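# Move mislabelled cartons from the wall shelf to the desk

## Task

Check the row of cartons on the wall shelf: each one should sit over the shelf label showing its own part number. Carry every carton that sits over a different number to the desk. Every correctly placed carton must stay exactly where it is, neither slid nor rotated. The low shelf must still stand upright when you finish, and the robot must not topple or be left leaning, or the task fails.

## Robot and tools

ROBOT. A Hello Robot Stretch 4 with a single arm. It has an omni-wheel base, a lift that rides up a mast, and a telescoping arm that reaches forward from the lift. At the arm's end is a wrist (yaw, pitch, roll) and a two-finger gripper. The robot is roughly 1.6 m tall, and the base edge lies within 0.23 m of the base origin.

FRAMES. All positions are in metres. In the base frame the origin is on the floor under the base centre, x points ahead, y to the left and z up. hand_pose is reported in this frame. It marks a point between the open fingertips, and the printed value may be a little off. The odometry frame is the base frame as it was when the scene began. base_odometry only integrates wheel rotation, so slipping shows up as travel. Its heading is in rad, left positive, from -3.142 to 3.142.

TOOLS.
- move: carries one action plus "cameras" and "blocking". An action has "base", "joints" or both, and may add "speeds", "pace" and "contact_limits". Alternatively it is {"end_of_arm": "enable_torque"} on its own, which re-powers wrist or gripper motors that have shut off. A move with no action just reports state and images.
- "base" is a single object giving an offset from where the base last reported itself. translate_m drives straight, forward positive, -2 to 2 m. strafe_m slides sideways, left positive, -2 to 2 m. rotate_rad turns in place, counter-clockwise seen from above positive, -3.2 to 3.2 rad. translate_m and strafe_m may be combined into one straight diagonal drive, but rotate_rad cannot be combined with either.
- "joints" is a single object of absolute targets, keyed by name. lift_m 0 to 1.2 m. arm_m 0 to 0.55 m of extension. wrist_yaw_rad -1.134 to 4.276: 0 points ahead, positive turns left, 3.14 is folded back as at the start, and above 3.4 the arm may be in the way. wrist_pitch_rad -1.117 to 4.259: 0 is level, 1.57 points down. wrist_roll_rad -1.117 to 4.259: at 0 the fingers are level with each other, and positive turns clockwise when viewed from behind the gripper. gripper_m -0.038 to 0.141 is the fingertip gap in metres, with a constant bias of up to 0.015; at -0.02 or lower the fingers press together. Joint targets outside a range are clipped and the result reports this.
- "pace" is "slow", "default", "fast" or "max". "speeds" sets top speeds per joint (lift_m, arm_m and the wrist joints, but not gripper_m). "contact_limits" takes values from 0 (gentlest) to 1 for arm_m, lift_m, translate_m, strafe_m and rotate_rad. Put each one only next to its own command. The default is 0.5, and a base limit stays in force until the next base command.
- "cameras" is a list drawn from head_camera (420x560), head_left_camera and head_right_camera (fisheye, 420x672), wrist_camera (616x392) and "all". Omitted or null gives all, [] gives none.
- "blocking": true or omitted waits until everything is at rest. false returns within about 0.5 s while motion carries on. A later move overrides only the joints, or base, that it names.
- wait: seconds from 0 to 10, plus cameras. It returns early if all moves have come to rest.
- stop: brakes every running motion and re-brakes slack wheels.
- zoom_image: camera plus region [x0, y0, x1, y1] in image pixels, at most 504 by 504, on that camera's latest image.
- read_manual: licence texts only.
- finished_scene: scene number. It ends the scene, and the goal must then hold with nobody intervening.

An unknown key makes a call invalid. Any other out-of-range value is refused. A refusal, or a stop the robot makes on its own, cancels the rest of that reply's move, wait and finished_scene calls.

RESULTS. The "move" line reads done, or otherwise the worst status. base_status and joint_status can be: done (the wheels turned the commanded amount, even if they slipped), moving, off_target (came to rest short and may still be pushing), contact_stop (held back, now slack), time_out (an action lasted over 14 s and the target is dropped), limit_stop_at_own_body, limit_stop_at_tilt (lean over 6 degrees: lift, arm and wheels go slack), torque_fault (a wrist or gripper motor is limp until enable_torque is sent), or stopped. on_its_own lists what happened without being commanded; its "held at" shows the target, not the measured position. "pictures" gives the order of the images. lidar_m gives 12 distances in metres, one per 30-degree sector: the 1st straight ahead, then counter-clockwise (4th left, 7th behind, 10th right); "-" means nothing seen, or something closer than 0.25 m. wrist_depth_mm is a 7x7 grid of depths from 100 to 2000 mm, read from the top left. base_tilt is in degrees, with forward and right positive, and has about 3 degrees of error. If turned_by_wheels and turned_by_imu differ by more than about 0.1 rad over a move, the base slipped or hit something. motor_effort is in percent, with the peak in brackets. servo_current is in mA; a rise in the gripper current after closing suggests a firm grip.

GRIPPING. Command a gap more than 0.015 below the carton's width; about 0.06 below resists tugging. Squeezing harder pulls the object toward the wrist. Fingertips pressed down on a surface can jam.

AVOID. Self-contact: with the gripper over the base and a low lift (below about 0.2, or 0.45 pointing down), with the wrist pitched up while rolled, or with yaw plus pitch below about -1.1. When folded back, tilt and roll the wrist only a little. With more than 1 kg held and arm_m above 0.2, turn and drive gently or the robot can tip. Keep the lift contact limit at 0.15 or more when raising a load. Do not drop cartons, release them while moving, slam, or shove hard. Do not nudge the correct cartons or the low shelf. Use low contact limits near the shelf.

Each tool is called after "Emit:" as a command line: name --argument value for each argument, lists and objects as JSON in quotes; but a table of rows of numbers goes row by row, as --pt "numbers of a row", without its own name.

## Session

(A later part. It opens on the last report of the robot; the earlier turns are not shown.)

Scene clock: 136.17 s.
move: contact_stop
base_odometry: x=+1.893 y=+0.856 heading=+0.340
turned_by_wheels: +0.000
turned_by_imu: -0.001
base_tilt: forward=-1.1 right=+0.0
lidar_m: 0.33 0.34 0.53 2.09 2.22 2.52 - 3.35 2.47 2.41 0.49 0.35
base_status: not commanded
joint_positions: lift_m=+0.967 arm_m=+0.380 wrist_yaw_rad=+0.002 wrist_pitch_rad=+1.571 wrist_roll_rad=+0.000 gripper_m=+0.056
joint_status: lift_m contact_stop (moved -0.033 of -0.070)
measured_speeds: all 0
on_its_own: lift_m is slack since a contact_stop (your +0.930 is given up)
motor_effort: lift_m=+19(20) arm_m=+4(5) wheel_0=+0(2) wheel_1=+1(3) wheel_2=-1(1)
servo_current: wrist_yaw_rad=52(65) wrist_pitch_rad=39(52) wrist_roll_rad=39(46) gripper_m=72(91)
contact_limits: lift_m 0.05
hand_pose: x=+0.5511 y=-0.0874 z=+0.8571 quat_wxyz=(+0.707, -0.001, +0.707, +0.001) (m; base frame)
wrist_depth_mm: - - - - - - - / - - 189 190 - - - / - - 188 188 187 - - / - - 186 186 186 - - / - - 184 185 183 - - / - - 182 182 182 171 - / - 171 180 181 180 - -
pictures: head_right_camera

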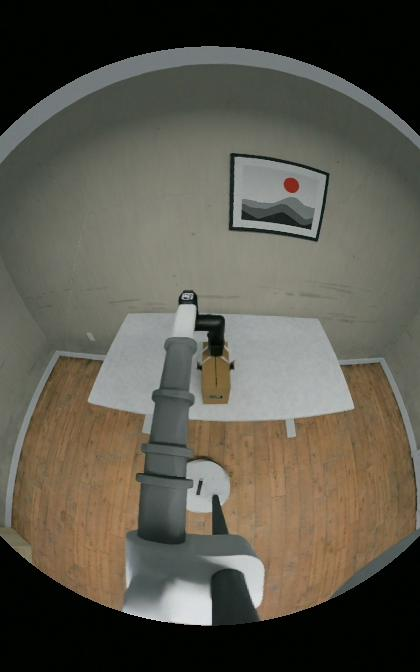

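Emit:
move --joints '{"gripper_m": 0.135}' --cameras '[]'

Emit:
move --joints '{"lift_m": 1.17}' --cameras '["head_right_camera"]'

Emit:
move --joints '{"arm_m": 0.12, "gripper_m": 0.115}' --base '{"translate_m": -1.6}' --cameras '[]'

Emit:
move --base '{"rotate_rad": -3.18}' --cameras '[]'

Emit:
move --base '{"translate_m": 1.8, "strafe_m": 0.715}' --cameras '[]'

Emit:
move --base '{"translate_m": 0.86}' --cameras '["head_right_camera"]'

Emit:
move --joints '{"arm_m": 0.26}' --cameras '["head_right_camera","wrist_camera"]'

Scene clock: 147.20 s.
move: done
base_odometry: x=+1.893 y=+0.856 heading=+0.340
turned_by_wheels: +0.000
turned_by_imu: -0.002
base_tilt: forward=-1.2 right=+0.0
lidar_m: 0.33 0.36 0.51 2.07 2.22 2.54 - 3.34 2.50 2.41 0.49 0.36
base_status: not commanded
joint_positions: lift_m=+0.979 arm_m=+0.380 wrist_yaw_rad=+0.002 wrist_pitch_rad=+1.571 wrist_roll_rad=+0.000 gripper_m=+0.135
joint_status: all done
measured_speeds: all 0
on_its_own: lift_m is slack since a contact_stop (your +0.930 is given up)
motor_effort: lift_m=+19(19) arm_m=+4(4) wheel_0=+0(0) wheel_1=+1(2) wheel_2=+0(1)
servo_current: wrist_yaw_rad=39(52) wrist_pitch_rad=39(46) wrist_roll_rad=39(46) gripper_m=26(59)
contact_limits: lift_m 0.05
hand_pose: x=+0.5511 y=-0.0874 z=+0.8691 quat_wxyz=(+0.707, -0.001, +0.707, +0.001) (m; base frame)
wrist_depth_mm: - - - - - - - / - - 200 201 201 - - / - - 200 199 200 - - / - - 198 198 198 - - / - - 196 196 196 - - / - - 194 193 193 - - / - - 191 146 192 - -
pictures: none
No camera images: "cameras" was empty.

Scene clock: 149.07 s.
move: done
base_odometry: x=+1.893 y=+0.856 heading=+0.340
turned_by_wheels: +0.000
turned_by_imu: -0.001
base_tilt: forward=-1.1 right=+0.0
lidar_m: 0.32 0.35 0.53 2.10 2.20 2.55 - 3.36 2.50 2.41 0.50 0.34
base_status: not commanded
joint_positions: lift_m=+1.170 arm_m=+0.380 wrist_yaw_rad=+0.002 wrist_pitch_rad=+1.571 wrist_roll_rad=+0.000 gripper_m=+0.135
joint_status: all done
measured_speeds: all 0
motor_effort: lift_m=+23(27) arm_m=+4(4) wheel_0=+0(0) wheel_1=+1(2) wheel_2=-1(1)
servo_current: wrist_yaw_rad=59(72) wrist_pitch_rad=46(52) wrist_roll_rad=33(52) gripper_m=26(46)
hand_pose: x=+0.5511 y=-0.0874 z=+1.0595 quat_wxyz=(+0.707, -0.001, +0.707, +0.001) (m; base frame)
wrist_depth_mm: - - - - - - - / - - - - - - - / - - - 392 - - - / - - 389 389 - - - / - - - 384 - - - / - - 213 382 189 - - / - - - 145 - 1255 -
pictures: head_right_camera

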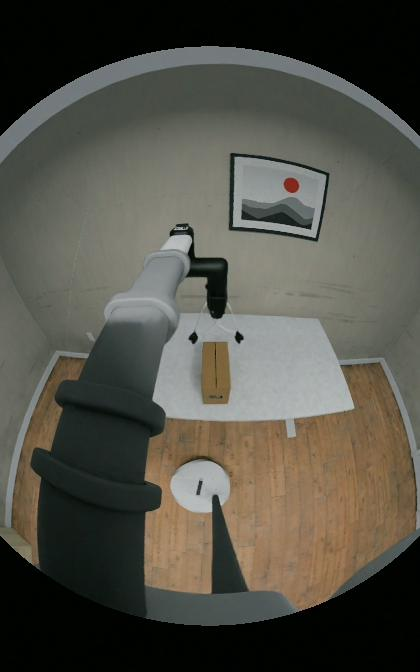

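Scene clock: 155.90 s.
move: done
base_odometry: x=+0.384 y=+0.323 heading=+0.340
turned_by_wheels: +0.000
turned_by_imu: +0.000
base_tilt: forward=-1.1 right=+0.0
lidar_m: 1.94 2.05 2.22 1.74 1.88 3.15 3.37 3.33 2.48 2.38 2.51 2.03
base_status: done
joint_positions: lift_m=+1.170 arm_m=+0.120 wrist_yaw_rad=+0.002 wrist_pitch_rad=+1.571 wrist_roll_rad=+0.000 gripper_m=+0.115
joint_status: all done
measured_speeds: all 0
motor_effort: lift_m=+23(23) arm_m=-4(6) wheel_0=+1(9) wheel_1=+1(7) wheel_2=+1(9)
servo_current: wrist_yaw_rad=59(72) wrist_pitch_rad=39(52) wrist_roll_rad=33(52) gripper_m=33(72)
hand_pose: x=+0.2912 y=-0.0874 z=+1.0595 quat_wxyz=(+0.707, -0.001, +0.707, +0.001) (m; base frame)
wrist_depth_mm: 1366 1366 1336 1308 1366 1336 1336 / 1336 1336 1336 1308 1336 1308 1336 / 1336 1308 1336 1308 1308 1308 1308 / 1308 1308 1308 1308 1308 1281 1308 / 1308 1281 1281 1308 1308 1281 1308 / 1255 1281 1060 1078 201 1281 1255 / 1281 1281 1255 - 1281 1281 1281
pictures: none
No camera images: "cameras" was empty.

Scene clock: 160.10 s.
move: done
base_odometry: x=+0.384 y=+0.323 heading=-2.840
turned_by_wheels: -3.180
turned_by_imu: -3.143
base_tilt: forward=-1.1 right=+0.0
lidar_m: 3.04 3.18 2.51 2.41 2.44 2.08 2.04 2.06 2.24 1.71 1.77 2.99
base_status: done
joint_positions: lift_m=+1.170 arm_m=+0.120 wrist_yaw_rad=+0.002 wrist_pitch_rad=+1.571 wrist_roll_rad=+0.000 gripper_m=+0.115
joint_status: not commanded
measured_speeds: all 0
motor_effort: lift_m=+23(23) arm_m=-4(4) wheel_0=+1(10) wheel_1=+2(5) wheel_2=+0(6)
servo_current: wrist_yaw_rad=52(72) wrist_pitch_rad=52(52) wrist_roll_rad=33(46) gripper_m=33(46)
hand_pose: x=+0.2912 y=-0.0874 z=+1.0595 quat_wxyz=(+0.707, -0.001, +0.707, +0.001) (m; base frame)
wrist_depth_mm: 1336 1336 1336 1336 1336 1336 1336 / 1336 1336 1336 1308 1336 1308 1308 / 1336 1336 1336 1336 1308 1308 1308 / 1308 1308 1308 1308 1308 1281 1281 / 1281 1281 1281 1308 1281 1308 1281 / 1255 1308 1078 1060 200 1255 1281 / 1281 1281 1255 - 1255 1281 1255
pictures: none
No camera images: "cameras" was empty.

Scene clock: 167.97 s.
move: done
base_odometry: x=-1.122 y=-0.894 heading=-2.840
turned_by_wheels: +0.000
turned_by_imu: -0.004
base_tilt: forward=-1.0 right=-0.1
lidar_m: 1.24 1.55 1.80 1.71 1.76 2.42 - 4.10 2.59 2.83 2.20 1.32
base_status: done
joint_positions: lift_m=+1.170 arm_m=+0.120 wrist_yaw_rad=+0.002 wrist_pitch_rad=+1.571 wrist_roll_rad=+0.000 gripper_m=+0.115
joint_status: not commanded
measured_speeds: all 0
motor_effort: lift_m=+22(23) arm_m=-4(4) wheel_0=+1(8) wheel_1=-1(8) wheel_2=+1(9)
servo_current: wrist_yaw_rad=39(59) wrist_pitch_rad=33(52) wrist_roll_rad=33(52) gripper_m=26(46)
hand_pose: x=+0.2912 y=-0.0874 z=+1.0596 quat_wxyz=(+0.707, -0.001, +0.707, +0.001) (m; base frame)
wrist_depth_mm: 1336 1336 1336 1336 1336 1336 1336 / 1366 1336 1308 1336 1336 1336 1308 / 1308 1336 1308 1308 1308 1308 1281 / 1308 1308 1308 1308 1308 1281 1281 / 1308 1308 1308 1281 1281 1281 1281 / 1281 1255 1060 1060 200 1281 1281 / 1308 1281 1281 - 1255 1281 1255
pictures: none
No camera images: "cameras" was empty.

Scene clock: 172.33 s.
move: done
base_odometry: x=-1.943 y=-1.150 heading=-2.840
turned_by_wheels: +0.000
turned_by_imu: -0.003
base_tilt: forward=-1.1 right=-0.1
lidar_m: 0.36 0.41 0.91 1.73 1.80 2.39 - 3.54 2.92 2.71 0.58 0.42
base_status: done
joint_positions: lift_m=+1.170 arm_m=+0.120 wrist_yaw_rad=+0.002 wrist_pitch_rad=+1.571 wrist_roll_rad=+0.000 gripper_m=+0.115
joint_status: not commanded
measured_speeds: all 0
motor_effort: lift_m=+22(22) arm_m=-4(4) wheel_0=-1(9) wheel_1=+1(5) wheel_2=+1(10)
servo_current: wrist_yaw_rad=39(72) wrist_pitch_rad=39(59) wrist_roll_rad=26(52) gripper_m=26(52)
hand_pose: x=+0.2912 y=-0.0874 z=+1.0596 quat_wxyz=(+0.707, -0.001, +0.707, +0.001) (m; base frame)
wrist_depth_mm: - 389 389 389 387 - - / 384 387 387 384 384 382 - / - 382 382 382 384 564 1308 / 1308 554 1281 1308 1281 1308 1281 / 1281 1308 1281 1281 1281 1308 1281 / 1281 1281 1060 1060 201 1281 1281 / 1281 1255 1255 - 1255 1281 1281
pictures: head_right_camera

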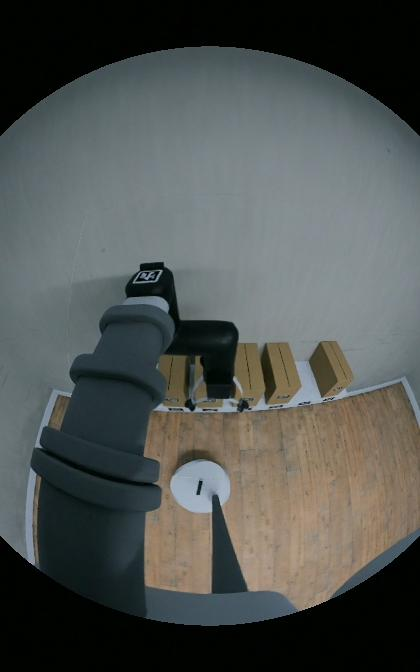

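Scene clock: 173.80 s.
move: done
base_odometry: x=-1.943 y=-1.150 heading=-2.840
turned_by_wheels: +0.000
turned_by_imu: -0.001
base_tilt: forward=-1.2 right=-0.1
lidar_m: 0.38 0.41 0.91 1.73 1.81 2.38 - 3.57 2.92 2.71 0.58 0.37
base_status: not commanded
joint_positions: lift_m=+1.170 arm_m=+0.260 wrist_yaw_rad=+0.002 wrist_pitch_rad=+1.571 wrist_roll_rad=+0.000 gripper_m=+0.115
joint_status: all done
measured_speeds: all 0
motor_effort: lift_m=+22(22) arm_m=+5(6) wheel_0=-1(1) wheel_1=+1(1) wheel_2=+1(1)
servo_current: wrist_yaw_rad=52(59) wrist_pitch_rad=39(52) wrist_roll_rad=33(52) gripper_m=26(46)
hand_pose: x=+0.4311 y=-0.0874 z=+1.0596 quat_wxyz=(+0.707, -0.001, +0.707, +0.001) (m; base frame)
wrist_depth_mm: 290 300 315 325 343 343 - / 338 382 384 384 387 384 - / - 382 382 382 379 379 - / 1308 377 379 377 377 377 - / 1308 373 375 375 373 373 1281 / 1281 373 370 1098 200 1281 1281 / 1255 1281 1060 - 1281 1281 1255
pictures: head_right_camera, wrist_camera

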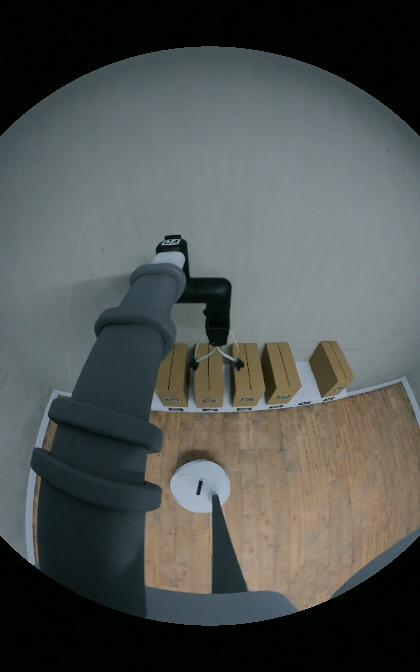

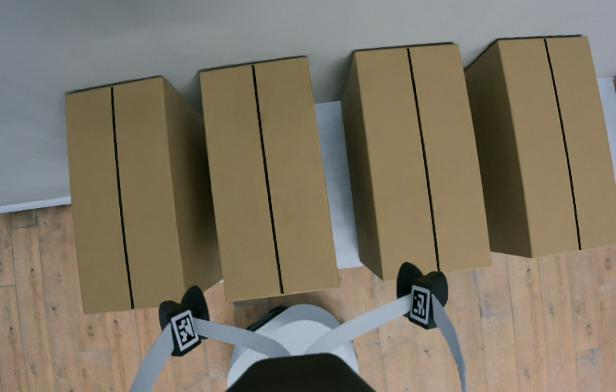

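Emit:
move --base '{"rotate_rad": 0.01}' --cameras '[]'

Emit:
move --base '{"strafe_m": 0.021}' --joints '{"arm_m": 0.357}' --cameras '[]'

Emit:
move --joints '{"lift_m": 1.085}' --pace "slow" --contact_limits '{"lift_m": 0.1}' --cameras '["wrist_camera"]'

Emit:
zoom_image --camera "wrist_camera" --region '[120, 230, 480, 392]'

Scene clock: 183.83 s.
move: done
base_odometry: x=-1.943 y=-1.150 heading=-2.830
turned_by_wheels: +0.010
turned_by_imu: +0.009
base_tilt: forward=-1.1 right=+0.1
lidar_m: 0.38 0.40 0.92 1.73 1.81 2.39 - 3.54 2.91 2.61 0.56 0.40
base_status: done
joint_positions: lift_m=+1.170 arm_m=+0.260 wrist_yaw_rad=+0.002 wrist_pitch_rad=+1.571 wrist_roll_rad=+0.000 gripper_m=+0.115
joint_status: not commanded
measured_speeds: all 0
motor_effort: lift_m=+22(22) arm_m=+5(5) wheel_0=-1(5) wheel_1=+1(1) wheel_2=+1(4)
servo_current: wrist_yaw_rad=52(59) wrist_pitch_rad=39(46) wrist_roll_rad=46(46) gripper_m=33(39)
hand_pose: x=+0.4311 y=-0.0874 z=+1.0596 quat_wxyz=(+0.707, -0.001, +0.707, +0.001) (m; base frame)
wrist_depth_mm: 291 301 320 325 342 338 - / 336 384 387 387 384 384 - / - 382 384 379 382 379 - / 1308 379 379 377 377 377 - / 1308 373 375 373 375 373 1281 / 1281 373 370 1098 201 1308 1255 / 1255 1255 1060 - 1255 1281 1255
pictures: none
No camera images: "cameras" was empty.

Scene clock: 185.10 s.
move: done
base_odometry: x=-1.937 y=-1.170 heading=-2.830
turned_by_wheels: +0.000
turned_by_imu: -0.001
base_tilt: forward=-1.2 right=-0.1
lidar_m: 0.35 0.39 0.95 1.72 1.78 2.38 - 3.54 2.93 2.62 0.57 0.39
base_status: done
joint_positions: lift_m=+1.170 arm_m=+0.357 wrist_yaw_rad=+0.002 wrist_pitch_rad=+1.571 wrist_roll_rad=+0.000 gripper_m=+0.115
joint_status: all done
measured_speeds: all 0
motor_effort: lift_m=+22(22) arm_m=+5(6) wheel_0=+1(10) wheel_1=-2(9) wheel_2=+1(2)
servo_current: wrist_yaw_rad=52(65) wrist_pitch_rad=39(52) wrist_roll_rad=39(46) gripper_m=33(46)
hand_pose: x=+0.5281 y=-0.0874 z=+1.0596 quat_wxyz=(+0.707, -0.001, +0.707, +0.001) (m; base frame)
wrist_depth_mm: 134 138 151 154 167 174 - / 176 190 202 220 231 245 283 / 265 281 310 345 379 379 - / - 377 377 375 379 375 - / 1308 375 373 373 375 373 - / 1255 370 368 368 196 368 - / 1255 366 366 - 366 366 1255
pictures: none
No camera images: "cameras" was empty.

Scene clock: 186.70 s.
move: done
base_odometry: x=-1.937 y=-1.170 heading=-2.830
turned_by_wheels: +0.000
turned_by_imu: -0.001
base_tilt: forward=-1.2 right=+0.0
lidar_m: 0.38 0.41 0.95 1.70 1.76 2.42 - 3.55 2.95 2.63 0.58 0.42
base_status: not commanded
joint_positions: lift_m=+1.085 arm_m=+0.357 wrist_yaw_rad=+0.002 wrist_pitch_rad=+1.571 wrist_roll_rad=+0.000 gripper_m=+0.115
joint_status: all done
measured_speeds: all 0
motor_effort: lift_m=+15(24) arm_m=+5(5) wheel_0=+1(1) wheel_1=-1(2) wheel_2=+1(1)
servo_current: wrist_yaw_rad=39(59) wrist_pitch_rad=39(46) wrist_roll_rad=39(46) gripper_m=26(52)
contact_limits: lift_m 0.1
hand_pose: x=+0.5281 y=-0.0874 z=+0.9752 quat_wxyz=(+0.707, -0.001, +0.707, +0.001) (m; base frame)
wrist_depth_mm: 135 140 148 154 169 175 - / 175 190 205 220 236 246 258 / 273 294 293 293 319 293 294 / 291 291 293 290 307 290 291 / 290 290 312 290 289 287 287 / 287 286 285 286 196 285 286 / 283 282 306 - 336 281 -
pictures: wrist_camera

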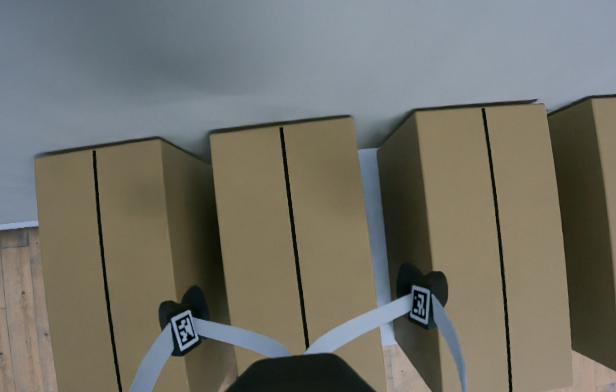

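Scaled by 1.400.

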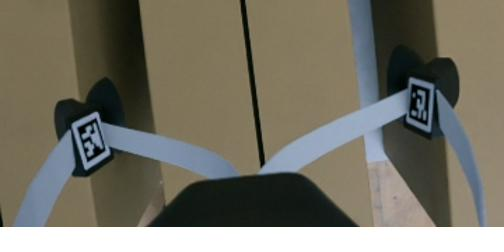

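Emit:
move --joints '{"lift_m": 1.045}' --pace "slow" --contact_limits '{"lift_m": 0.1}' --cameras '["wrist_camera"]'

Emit:
move --joints '{"lift_m": 1.003}' --pace "slow" --contact_limits '{"lift_m": 0.1}' --cameras '["wrist_camera"]'

Emit:
move --joints '{"gripper_m": 0.055}' --cameras '["wrist_camera"]'

Emit:
move --joints '{"lift_m": 1.18}' --pace "slow" --cameras '["wrist_camera","head_right_camera"]'

Scene clock: 198.13 s.
move: done
base_odometry: x=-1.937 y=-1.170 heading=-2.830
turned_by_wheels: +0.000
turned_by_imu: -0.002
base_tilt: forward=-1.1 right=+0.0
lidar_m: 0.38 0.39 0.91 1.69 1.77 2.40 - 3.57 2.96 2.61 0.58 0.40
base_status: not commanded
joint_positions: lift_m=+1.045 arm_m=+0.357 wrist_yaw_rad=+0.002 wrist_pitch_rad=+1.571 wrist_roll_rad=+0.000 gripper_m=+0.115
joint_status: all done
measured_speeds: all 0
motor_effort: lift_m=+15(17) arm_m=+5(5) wheel_0=+1(1) wheel_1=-1(2) wheel_2=+1(1)
servo_current: wrist_yaw_rad=59(65) wrist_pitch_rad=46(46) wrist_roll_rad=39(46) gripper_m=33(39)
contact_limits: lift_m 0.1
hand_pose: x=+0.5281 y=-0.0874 z=+0.9352 quat_wxyz=(+0.707, -0.001, +0.707, +0.001) (m; base frame)
wrist_depth_mm: 135 140 146 154 169 175 - / 178 190 203 222 238 249 254 / 253 254 255 253 293 252 253 / 252 253 251 252 296 250 251 / 249 249 249 249 277 248 248 / 247 246 246 247 196 246 245 / 245 244 245 - 301 244 -
pictures: wrist_camera

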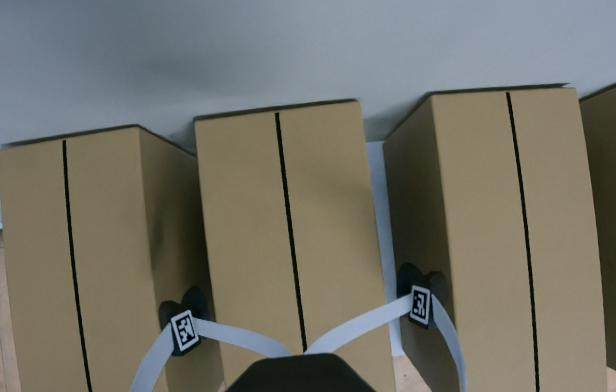

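Scene clock: 199.33 s.
move: done
base_odometry: x=-1.937 y=-1.170 heading=-2.830
turned_by_wheels: +0.000
turned_by_imu: +0.000
base_tilt: forward=-1.1 right=+0.0
lidar_m: 0.38 0.41 0.92 1.67 1.80 2.39 - 3.57 2.95 2.62 0.58 0.40
base_status: not commanded
joint_positions: lift_m=+1.003 arm_m=+0.357 wrist_yaw_rad=+0.002 wrist_pitch_rad=+1.571 wrist_roll_rad=+0.000 gripper_m=+0.115
joint_status: all done
measured_speeds: all 0
motor_effort: lift_m=+14(19) arm_m=+5(5) wheel_0=+1(1) wheel_1=-1(2) wheel_2=+1(1)
servo_current: wrist_yaw_rad=26(59) wrist_pitch_rad=46(52) wrist_roll_rad=26(46) gripper_m=33(46)
contact_limits: lift_m 0.1
hand_pose: x=+0.5281 y=-0.0874 z=+0.8933 quat_wxyz=(+0.707, -0.001, +0.707, +0.001) (m; base frame)
wrist_depth_mm: 135 140 148 154 169 175 - / 178 190 205 212 220 213 - / 212 238 211 211 263 211 210 / 210 235 210 209 276 209 209 / 208 235 208 207 207 207 206 / 206 206 205 205 193 204 - / 204 204 203 144 204 203 -
pictures: wrist_camera

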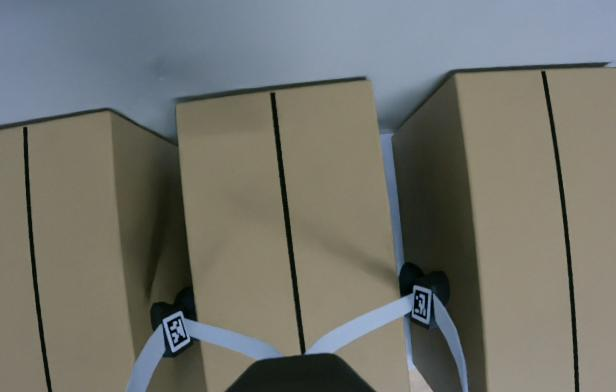

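Scene clock: 200.83 s.
move: done
base_odometry: x=-1.937 y=-1.170 heading=-2.830
turned_by_wheels: +0.000
turned_by_imu: -0.001
base_tilt: forward=-1.0 right=+0.0
lidar_m: 0.37 0.40 0.91 1.70 1.78 2.35 - 3.53 2.94 2.61 0.57 0.41
base_status: not commanded
joint_positions: lift_m=+1.003 arm_m=+0.357 wrist_yaw_rad=+0.002 wrist_pitch_rad=+1.571 wrist_roll_rad=+0.000 gripper_m=+0.056
joint_status: all done
measured_speeds: all 0
motor_effort: lift_m=+17(18) arm_m=+5(5) wheel_0=+1(1) wheel_1=-1(2) wheel_2=+1(2)
servo_current: wrist_yaw_rad=39(59) wrist_pitch_rad=39(46) wrist_roll_rad=39(46) gripper_m=78(221)
contact_limits: lift_m 0.1
hand_pose: x=+0.5281 y=-0.0874 z=+0.8930 quat_wxyz=(+0.707, -0.001, +0.707, +0.001) (m; base frame)
wrist_depth_mm: 136 146 150 157 170 167 - / 180 195 195 195 205 211 211 / 209 238 193 193 193 208 208 / 207 237 191 191 191 207 206 / 206 228 189 189 188 206 204 / 204 203 187 186 186 177 202 / 202 178 185 185 183 221 -
pictures: wrist_camera

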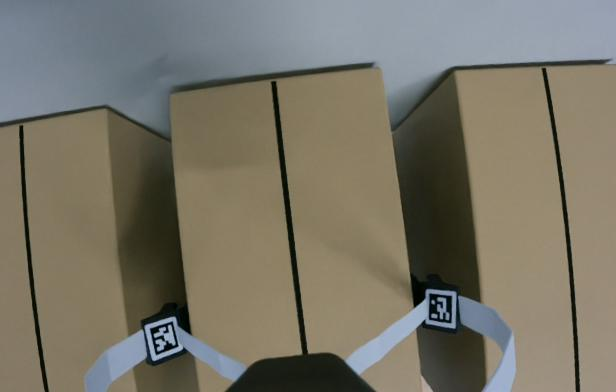

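Scene clock: 203.03 s.
move: done
base_odometry: x=-1.937 y=-1.170 heading=-2.830
turned_by_wheels: +0.000
turned_by_imu: -0.001
base_tilt: forward=-1.1 right=-0.1
lidar_m: 0.37 0.39 0.92 1.70 1.78 2.42 - 3.53 2.93 2.60 0.57 0.39
base_status: not commanded
joint_positions: lift_m=+1.179 arm_m=+0.357 wrist_yaw_rad=+0.002 wrist_pitch_rad=+1.571 wrist_roll_rad=+0.000 gripper_m=+0.056
joint_status: all done
measured_speeds: all 0
motor_effort: lift_m=+26(30) arm_m=+4(5) wheel_0=+1(1) wheel_1=-1(2) wheel_2=+1(2)
servo_current: wrist_yaw_rad=52(65) wrist_pitch_rad=46(52) wrist_roll_rad=39(46) gripper_m=72(91)
hand_pose: x=+0.5281 y=-0.0874 z=+1.0693 quat_wxyz=(+0.707, -0.001, +0.707, +0.001) (m; base frame)
wrist_depth_mm: 136 146 150 157 171 167 - / 180 195 195 195 205 254 263 / 268 290 193 193 193 387 - / - 384 191 190 190 384 - / 1308 384 189 189 188 379 - / 1281 377 187 186 185 173 - / 1281 173 185 185 151 375 -
pictures: head_right_camera, wrist_camera

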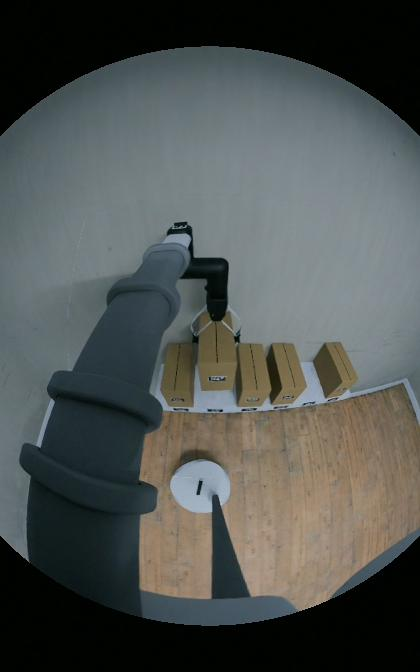

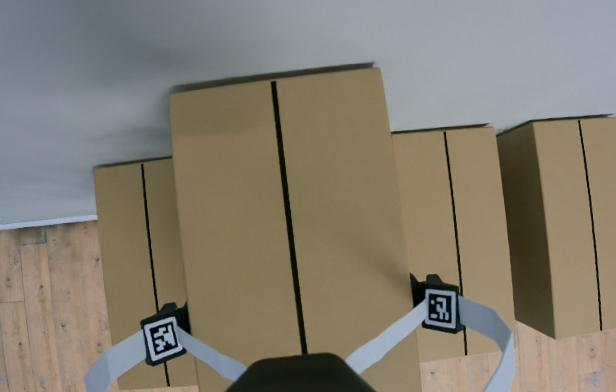

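Emit:
move --base '{"translate_m": -0.7}' --pace "slow" --cameras '[]'

Emit:
move --joints '{"arm_m": 0.12}' --cameras '["head_camera"]'

Emit:
move --base '{"rotate_rad": 3.17}' --pace "slow" --cameras '[]'

Emit:
move --base '{"translate_m": 1.6, "strafe_m": 0.355}' --cameras '[]'

Emit:
move --base '{"translate_m": 1.4}' --cameras '["head_camera","head_right_camera"]'

Scene clock: 220.13 s.
move: done
base_odometry: x=-1.271 y=-0.955 heading=-2.830
turned_by_wheels: +0.000
turned_by_imu: -0.004
base_tilt: forward=-1.1 right=+0.0
lidar_m: 0.38 1.38 1.78 1.70 1.75 2.42 - 4.09 2.64 2.81 1.95 0.41
base_status: done
joint_positions: lift_m=+1.179 arm_m=+0.357 wrist_yaw_rad=+0.002 wrist_pitch_rad=+1.571 wrist_roll_rad=+0.000 gripper_m=+0.056
joint_status: not commanded
measured_speeds: all 0
motor_effort: lift_m=+26(26) arm_m=+4(4) wheel_0=-2(9) wheel_1=-1(5) wheel_2=-1(7)
servo_current: wrist_yaw_rad=33(72) wrist_pitch_rad=39(52) wrist_roll_rad=26(52) gripper_m=85(98)
hand_pose: x=+0.5281 y=-0.0874 z=+1.0693 quat_wxyz=(+0.707, -0.001, +0.707, +0.001) (m; base frame)
wrist_depth_mm: - 1336 1336 1336 1366 1336 1336 / 1366 1336 1336 195 1336 1336 1336 / 1336 1336 193 193 193 1308 1308 / 1336 1308 191 190 190 1308 1281 / 1281 1308 190 188 187 1281 1308 / 1281 1308 187 186 186 173 1281 / 1308 173 185 185 151 1281 -
pictures: none
No camera images: "cameras" was empty.

Scene clock: 221.97 s.
move: done
base_odometry: x=-1.271 y=-0.955 heading=-2.830
turned_by_wheels: +0.000
turned_by_imu: -0.001
base_tilt: forward=-1.1 right=-0.1
lidar_m: 0.25 1.37 1.76 1.70 1.77 2.43 - 4.05 2.62 2.79 1.95 0.37
base_status: not commanded
joint_positions: lift_m=+1.179 arm_m=+0.120 wrist_yaw_rad=+0.002 wrist_pitch_rad=+1.571 wrist_roll_rad=+0.000 gripper_m=+0.056
joint_status: all done
measured_speeds: all 0
motor_effort: lift_m=+26(26) arm_m=-5(6) wheel_0=-2(2) wheel_1=-1(2) wheel_2=-1(1)
servo_current: wrist_yaw_rad=33(59) wrist_pitch_rad=39(52) wrist_roll_rad=26(46) gripper_m=85(91)
hand_pose: x=+0.2913 y=-0.0874 z=+1.0693 quat_wxyz=(+0.707, -0.001, +0.707, +0.001) (m; base frame)
wrist_depth_mm: 1336 1336 1366 1308 1336 1366 1366 / 1366 1336 1336 194 1336 1336 1336 / 1336 1308 193 192 191 1308 1336 / 1308 1308 191 190 190 1281 1281 / 1308 1308 189 188 187 1308 1281 / 1281 1281 187 186 186 172 1308 / 1281 173 186 185 151 1255 -
pictures: head_camera

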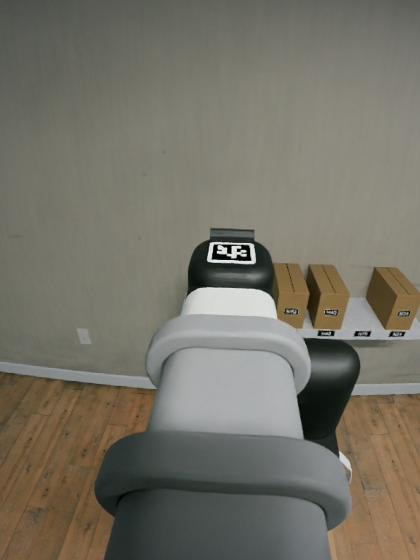

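Scene clock: 226.43 s.
move: done
base_odometry: x=-1.271 y=-0.955 heading=+0.340
turned_by_wheels: +3.170
turned_by_imu: +3.129
base_tilt: forward=-1.0 right=+0.0
lidar_m: 0.27 3.92 2.63 2.86 1.89 1.16 1.10 1.42 1.75 1.67 1.76 0.40
base_status: done
joint_positions: lift_m=+1.179 arm_m=+0.120 wrist_yaw_rad=+0.002 wrist_pitch_rad=+1.571 wrist_roll_rad=+0.000 gripper_m=+0.056
joint_status: not commanded
measured_speeds: all 0
motor_effort: lift_m=+26(26) arm_m=-5(5) wheel_0=-1(9) wheel_1=-2(5) wheel_2=+0(6)
servo_current: wrist_yaw_rad=46(65) wrist_pitch_rad=39(52) wrist_roll_rad=33(52) gripper_m=78(91)
hand_pose: x=+0.2912 y=-0.0874 z=+1.0693 quat_wxyz=(+0.707, -0.001, +0.707, +0.001) (m; base frame)
wrist_depth_mm: 1366 1336 1366 1366 1366 1366 1336 / 1336 1336 1336 195 1336 1336 1336 / 1336 1336 193 193 192 1308 1336 / 1308 1308 191 190 190 1336 1308 / 1308 1308 189 189 187 1308 1308 / 1308 1281 187 186 186 172 1281 / 1281 174 186 185 152 1281 -
pictures: none
No camera images: "cameras" was empty.

Scene clock: 233.37 s.
move: done
base_odometry: x=+0.119 y=-0.087 heading=+0.340
turned_by_wheels: +0.000
turned_by_imu: -0.005
base_tilt: forward=-1.1 right=+0.0
lidar_m: 0.26 2.47 2.13 2.03 2.18 3.05 2.97 2.91 2.11 2.07 2.17 0.25
base_status: done
joint_positions: lift_m=+1.179 arm_m=+0.120 wrist_yaw_rad=+0.002 wrist_pitch_rad=+1.571 wrist_roll_rad=+0.000 gripper_m=+0.056
joint_status: not commanded
measured_speeds: all 0
motor_effort: lift_m=+26(26) arm_m=-4(5) wheel_0=+1(8) wheel_1=+0(7) wheel_2=+2(10)
servo_current: wrist_yaw_rad=39(72) wrist_pitch_rad=46(52) wrist_roll_rad=33(52) gripper_m=85(98)
hand_pose: x=+0.2912 y=-0.0874 z=+1.0693 quat_wxyz=(+0.707, -0.001, +0.707, +0.001) (m; base frame)
wrist_depth_mm: 1397 1366 1336 1366 1336 1336 1336 / 1336 1336 1336 195 1308 1308 1336 / 1336 1336 193 193 193 1336 1336 / 1308 1336 192 190 191 1308 1308 / 1336 1308 190 189 187 1281 1308 / 1308 1281 187 186 186 172 1281 / 1281 173 185 185 151 1255 -
pictures: none
No camera images: "cameras" was empty.

Scene clock: 239.60 s.
move: done
base_odometry: x=+1.439 y=+0.380 heading=+0.340
turned_by_wheels: +0.000
turned_by_imu: -0.005
base_tilt: forward=-1.1 right=-0.1
lidar_m: 0.25 0.99 2.52 2.40 2.20 3.56 - 2.88 2.17 2.08 2.21 0.38
base_status: done
joint_positions: lift_m=+1.179 arm_m=+0.120 wrist_yaw_rad=+0.002 wrist_pitch_rad=+1.571 wrist_roll_rad=+0.000 gripper_m=+0.056
joint_status: not commanded
measured_speeds: all 0
motor_effort: lift_m=+26(26) arm_m=-4(4) wheel_0=+0(10) wheel_1=-1(6) wheel_2=+1(9)
servo_current: wrist_yaw_rad=39(65) wrist_pitch_rad=39(52) wrist_roll_rad=26(52) gripper_m=85(98)
hand_pose: x=+0.2912 y=-0.0874 z=+1.0693 quat_wxyz=(+0.707, -0.001, +0.707, +0.001) (m; base frame)
wrist_depth_mm: - 1336 1336 1366 1366 1336 1336 / 1336 1366 1336 195 1336 1308 1336 / 1308 1308 193 192 192 1308 1336 / 1336 1308 191 190 190 1308 1308 / 1308 1308 189 189 187 1308 1308 / 1308 1281 187 186 185 173 1281 / 1281 173 186 184 151 1281 -
pictures: head_camera, head_right_camera

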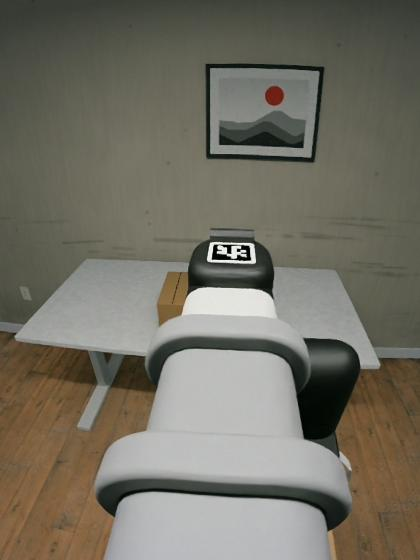

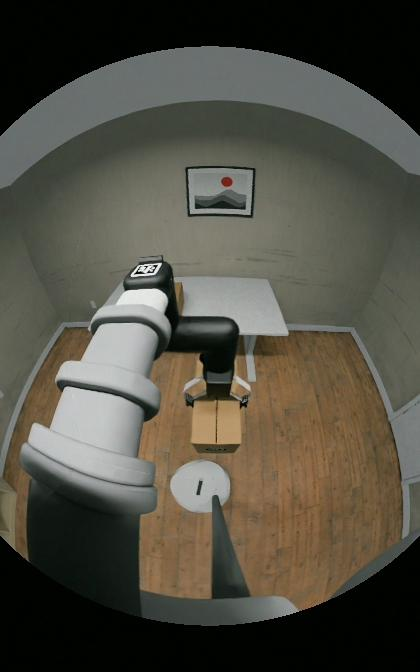

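Emit:
move --base '{"translate_m": 0.587}' --pace "slow" --cameras '[]'

Emit:
move --joints '{"arm_m": 0.38}' --cameras '["wrist_camera","head_right_camera"]'

Emit:
move --joints '{"lift_m": 1.0}' --cameras '[]'

Emit:
move --joints '{"lift_m": 0.93}' --speeds '{"lift_m": 0.05}' --contact_limits '{"lift_m": 0.05}' --cameras '["head_right_camera"]'

Scene clock: 253.83 s.
move: done
base_odometry: x=+1.993 y=+0.576 heading=+0.340
turned_by_wheels: +0.000
turned_by_imu: -0.005
base_tilt: forward=-1.1 right=+0.0
lidar_m: 0.26 0.36 0.52 2.41 2.50 3.04 - 2.96 2.19 2.13 0.47 0.25
base_status: done
joint_positions: lift_m=+1.179 arm_m=+0.120 wrist_yaw_rad=+0.002 wrist_pitch_rad=+1.571 wrist_roll_rad=+0.000 gripper_m=+0.056
joint_status: not commanded
measured_speeds: all 0
motor_effort: lift_m=+26(26) arm_m=-4(4) wheel_0=+1(9) wheel_1=+2(5) wheel_2=+0(6)
servo_current: wrist_yaw_rad=39(78) wrist_pitch_rad=33(52) wrist_roll_rad=39(52) gripper_m=85(98)
hand_pose: x=+0.2912 y=-0.0874 z=+1.0693 quat_wxyz=(+0.707, -0.001, +0.707, +0.001) (m; base frame)
wrist_depth_mm: 413 484 - - - - - / 407 477 195 194 194 - - / 404 492 193 192 191 - - / 439 - 191 190 190 1308 1336 / 1281 1308 189 189 188 1308 1308 / 1281 1255 187 186 185 173 1281 / 1281 173 185 185 151 1255 -
pictures: none
No camera images: "cameras" was empty.

Scene clock: 255.73 s.
move: done
base_odometry: x=+1.993 y=+0.576 heading=+0.340
turned_by_wheels: +0.000
turned_by_imu: -0.001
base_tilt: forward=-1.0 right=+0.0
lidar_m: 0.33 0.35 0.52 2.40 2.46 3.03 - 2.97 2.17 2.13 0.46 0.34
base_status: not commanded
joint_positions: lift_m=+1.179 arm_m=+0.380 wrist_yaw_rad=+0.002 wrist_pitch_rad=+1.571 wrist_roll_rad=+0.000 gripper_m=+0.056
joint_status: all done
measured_speeds: all 0
motor_effort: lift_m=+26(26) arm_m=+5(6) wheel_0=+1(2) wheel_1=+2(2) wheel_2=+0(1)
servo_current: wrist_yaw_rad=59(59) wrist_pitch_rad=46(46) wrist_roll_rad=26(46) gripper_m=72(91)
hand_pose: x=+0.5511 y=-0.0874 z=+1.0693 quat_wxyz=(+0.707, -0.001, +0.707, +0.001) (m; base frame)
wrist_depth_mm: - - - - - - - / - - 196 196 195 - - / - - 195 194 193 - - / 397 466 193 191 190 - - / 397 459 190 189 187 - - / 392 413 187 186 186 171 - / 389 172 185 185 152 1281 -
pictures: head_right_camera, wrist_camera

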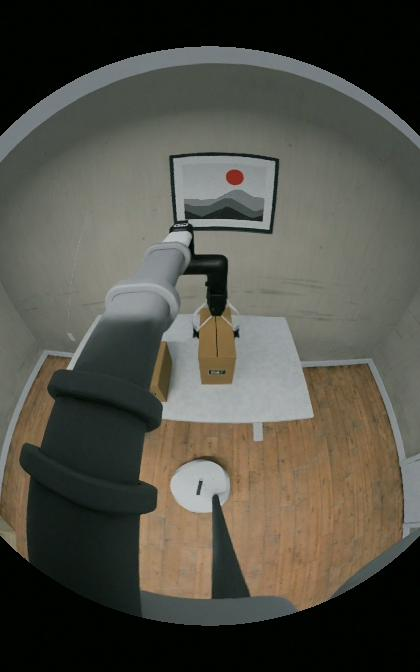

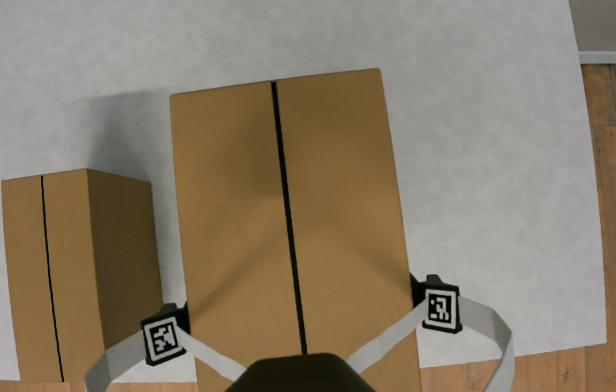

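Scene clock: 257.57 s.
move: done
base_odometry: x=+1.993 y=+0.576 heading=+0.340
turned_by_wheels: +0.000
turned_by_imu: -0.001
base_tilt: forward=-1.0 right=+0.0
lidar_m: 0.32 0.36 0.52 2.40 2.48 3.02 - 3.01 2.19 2.12 0.48 0.34
base_status: not commanded
joint_positions: lift_m=+1.000 arm_m=+0.380 wrist_yaw_rad=+0.002 wrist_pitch_rad=+1.571 wrist_roll_rad=+0.000 gripper_m=+0.056
joint_status: all done
measured_speeds: all 0
motor_effort: lift_m=+18(26) arm_m=+4(5) wheel_0=+2(2) wheel_1=+2(2) wheel_2=+0(1)
servo_current: wrist_yaw_rad=46(59) wrist_pitch_rad=46(52) wrist_roll_rad=26(46) gripper_m=85(91)
hand_pose: x=+0.5511 y=-0.0874 z=+0.8900 quat_wxyz=(+0.707, -0.001, +0.707, +0.001) (m; base frame)
wrist_depth_mm: - - - - - - - / - - 195 195 194 - - / - - 193 193 192 - - / 345 - 191 191 190 - - / 334 - 189 189 187 - - / 320 197 187 186 185 171 - / 324 171 185 185 151 - -
pictures: none
No camera images: "cameras" was empty.

Scene clock: 258.87 s.
move: contact_stop
base_odometry: x=+1.993 y=+0.576 heading=+0.340
turned_by_wheels: +0.000
turned_by_imu: -0.001
base_tilt: forward=-1.1 right=-0.1
lidar_m: 0.31 0.36 0.50 2.37 2.48 3.02 - 2.97 2.14 2.10 0.48 0.35
base_status: not commanded
joint_positions: lift_m=+0.967 arm_m=+0.380 wrist_yaw_rad=+0.002 wrist_pitch_rad=+1.571 wrist_roll_rad=+0.000 gripper_m=+0.056
joint_status: lift_m contact_stop (moved -0.033 of -0.070)
measured_speeds: all 0
on_its_own: lift_m is slack since a contact_stop (your +0.930 is given up)
motor_effort: lift_m=+19(19) arm_m=+4(4) wheel_0=+0(2) wheel_1=+0(2) wheel_2=-1(2)
servo_current: wrist_yaw_rad=26(59) wrist_pitch_rad=46(46) wrist_roll_rad=46(52) gripper_m=46(98)
contact_limits: lift_m 0.05
hand_pose: x=+0.5510 y=-0.0874 z=+0.8567 quat_wxyz=(+0.707, -0.001, +0.707, +0.001) (m; base frame)
wrist_depth_mm: - - - - - - - / - - 189 189 189 - - / - - 187 187 187 - - / 327 - 186 185 186 - - / 320 - 183 184 183 - - / 319 - 182 182 182 171 - / 325 162 180 180 179 - -
pictures: head_right_camera

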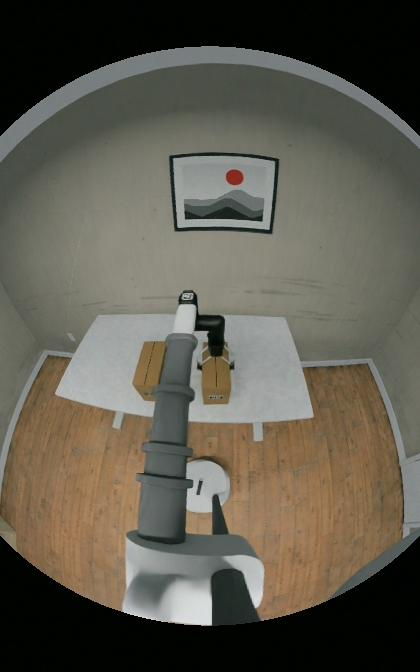

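Emit:
move --joints '{"gripper_m": 0.135}' --cameras '[]'

Emit:
move --joints '{"lift_m": 1.17}' --cameras '[]'

Emit:
move --joints '{"arm_m": 0.1}' --base '{"translate_m": -0.5}' --cameras '["head_right_camera"]'

Emit:
finished_scene --scene 2

Scene clock: 264.50 s.
move: done
base_odometry: x=+1.993 y=+0.576 heading=+0.340
turned_by_wheels: +0.000
turned_by_imu: -0.002
base_tilt: forward=-1.1 right=-0.1
lidar_m: 0.33 0.37 0.51 2.40 2.47 3.05 - 2.98 2.19 2.10 0.47 0.36
base_status: not commanded
joint_positions: lift_m=+0.979 arm_m=+0.380 wrist_yaw_rad=+0.002 wrist_pitch_rad=+1.571 wrist_roll_rad=+0.000 gripper_m=+0.135
joint_status: all done
measured_speeds: all 0
on_its_own: lift_m is slack since a contact_stop (your +0.930 is given up)
motor_effort: lift_m=+19(19) arm_m=+4(4) wheel_0=+0(0) wheel_1=+0(1) wheel_2=+0(1)
servo_current: wrist_yaw_rad=33(65) wrist_pitch_rad=46(52) wrist_roll_rad=39(46) gripper_m=33(72)
contact_limits: lift_m 0.05
hand_pose: x=+0.5510 y=-0.0874 z=+0.8688 quat_wxyz=(+0.707, -0.001, +0.707, +0.001) (m; base frame)
wrist_depth_mm: - - - - - - - / - - 201 200 - - - / - - 199 198 199 - - / 340 - 197 197 198 - - / 329 - 196 195 195 - - / 320 - 194 193 193 - - / 325 - 191 145 191 - -
pictures: none
No camera images: "cameras" was empty.

Scene clock: 266.37 s.
move: done
base_odometry: x=+1.993 y=+0.576 heading=+0.340
turned_by_wheels: +0.000
turned_by_imu: -0.001
base_tilt: forward=-1.0 right=-0.2
lidar_m: 0.33 0.35 0.48 2.41 2.49 2.99 - 2.96 2.17 2.10 0.50 0.34
base_status: not commanded
joint_positions: lift_m=+1.170 arm_m=+0.380 wrist_yaw_rad=+0.002 wrist_pitch_rad=+1.571 wrist_roll_rad=+0.000 gripper_m=+0.135
joint_status: all done
measured_speeds: all 0
motor_effort: lift_m=+23(29) arm_m=+4(4) wheel_0=+0(0) wheel_1=+1(1) wheel_2=-1(1)
servo_current: wrist_yaw_rad=33(59) wrist_pitch_rad=39(52) wrist_roll_rad=39(52) gripper_m=33(39)
hand_pose: x=+0.5510 y=-0.0874 z=+1.0595 quat_wxyz=(+0.707, -0.001, +0.707, +0.001) (m; base frame)
wrist_depth_mm: - - - - - - - / - - - - - - - / - - - 392 - - - / 389 473 387 389 - - - / 387 459 - 384 - - - / 382 410 213 382 189 - - / 379 389 - 145 - 1255 -
pictures: none
No camera images: "cameras" was empty.

Scene clock: 269.53 s.
move: done
base_odometry: x=+1.521 y=+0.409 heading=+0.340
turned_by_wheels: +0.000
turned_by_imu: +0.000
base_tilt: forward=-1.1 right=-0.1
lidar_m: 0.84 0.88 1.30 2.41 2.23 2.94 - 2.88 2.18 2.06 2.25 0.86
base_status: done
joint_positions: lift_m=+1.170 arm_m=+0.100 wrist_yaw_rad=+0.002 wrist_pitch_rad=+1.571 wrist_roll_rad=+0.000 gripper_m=+0.135
joint_status: all done
measured_speeds: all 0
motor_effort: lift_m=+23(23) arm_m=-5(7) wheel_0=-1(11) wheel_1=+1(6) wheel_2=-2(10)
servo_current: wrist_yaw_rad=46(59) wrist_pitch_rad=39(52) wrist_roll_rad=33(46) gripper_m=33(46)
hand_pose: x=+0.2711 y=-0.0874 z=+1.0595 quat_wxyz=(+0.707, -0.001, +0.707, +0.001) (m; base frame)
wrist_depth_mm: - 1336 1336 1336 1336 1336 1336 / 1336 1336 1308 1336 1308 1336 1336 / 1336 1336 1308 1336 1308 1308 1308 / 1308 1308 1308 1308 1308 1308 1281 / 1308 1308 1281 1308 1281 1308 1281 / 1281 1281 1060 1060 1255 1281 1281 / 1281 1281 1281 146 1281 1281 1281
pictures: head_right_camera

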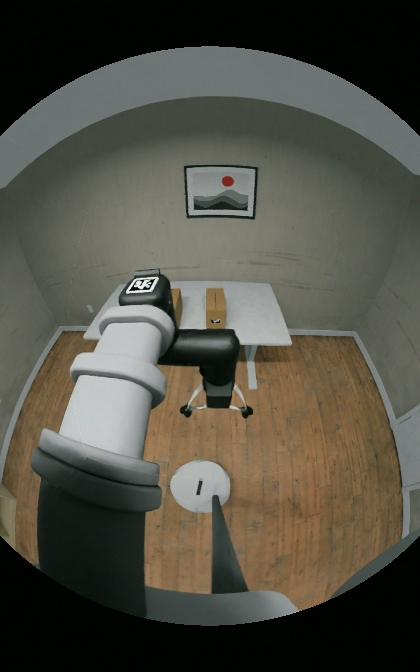

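The scene is finished: the task was done.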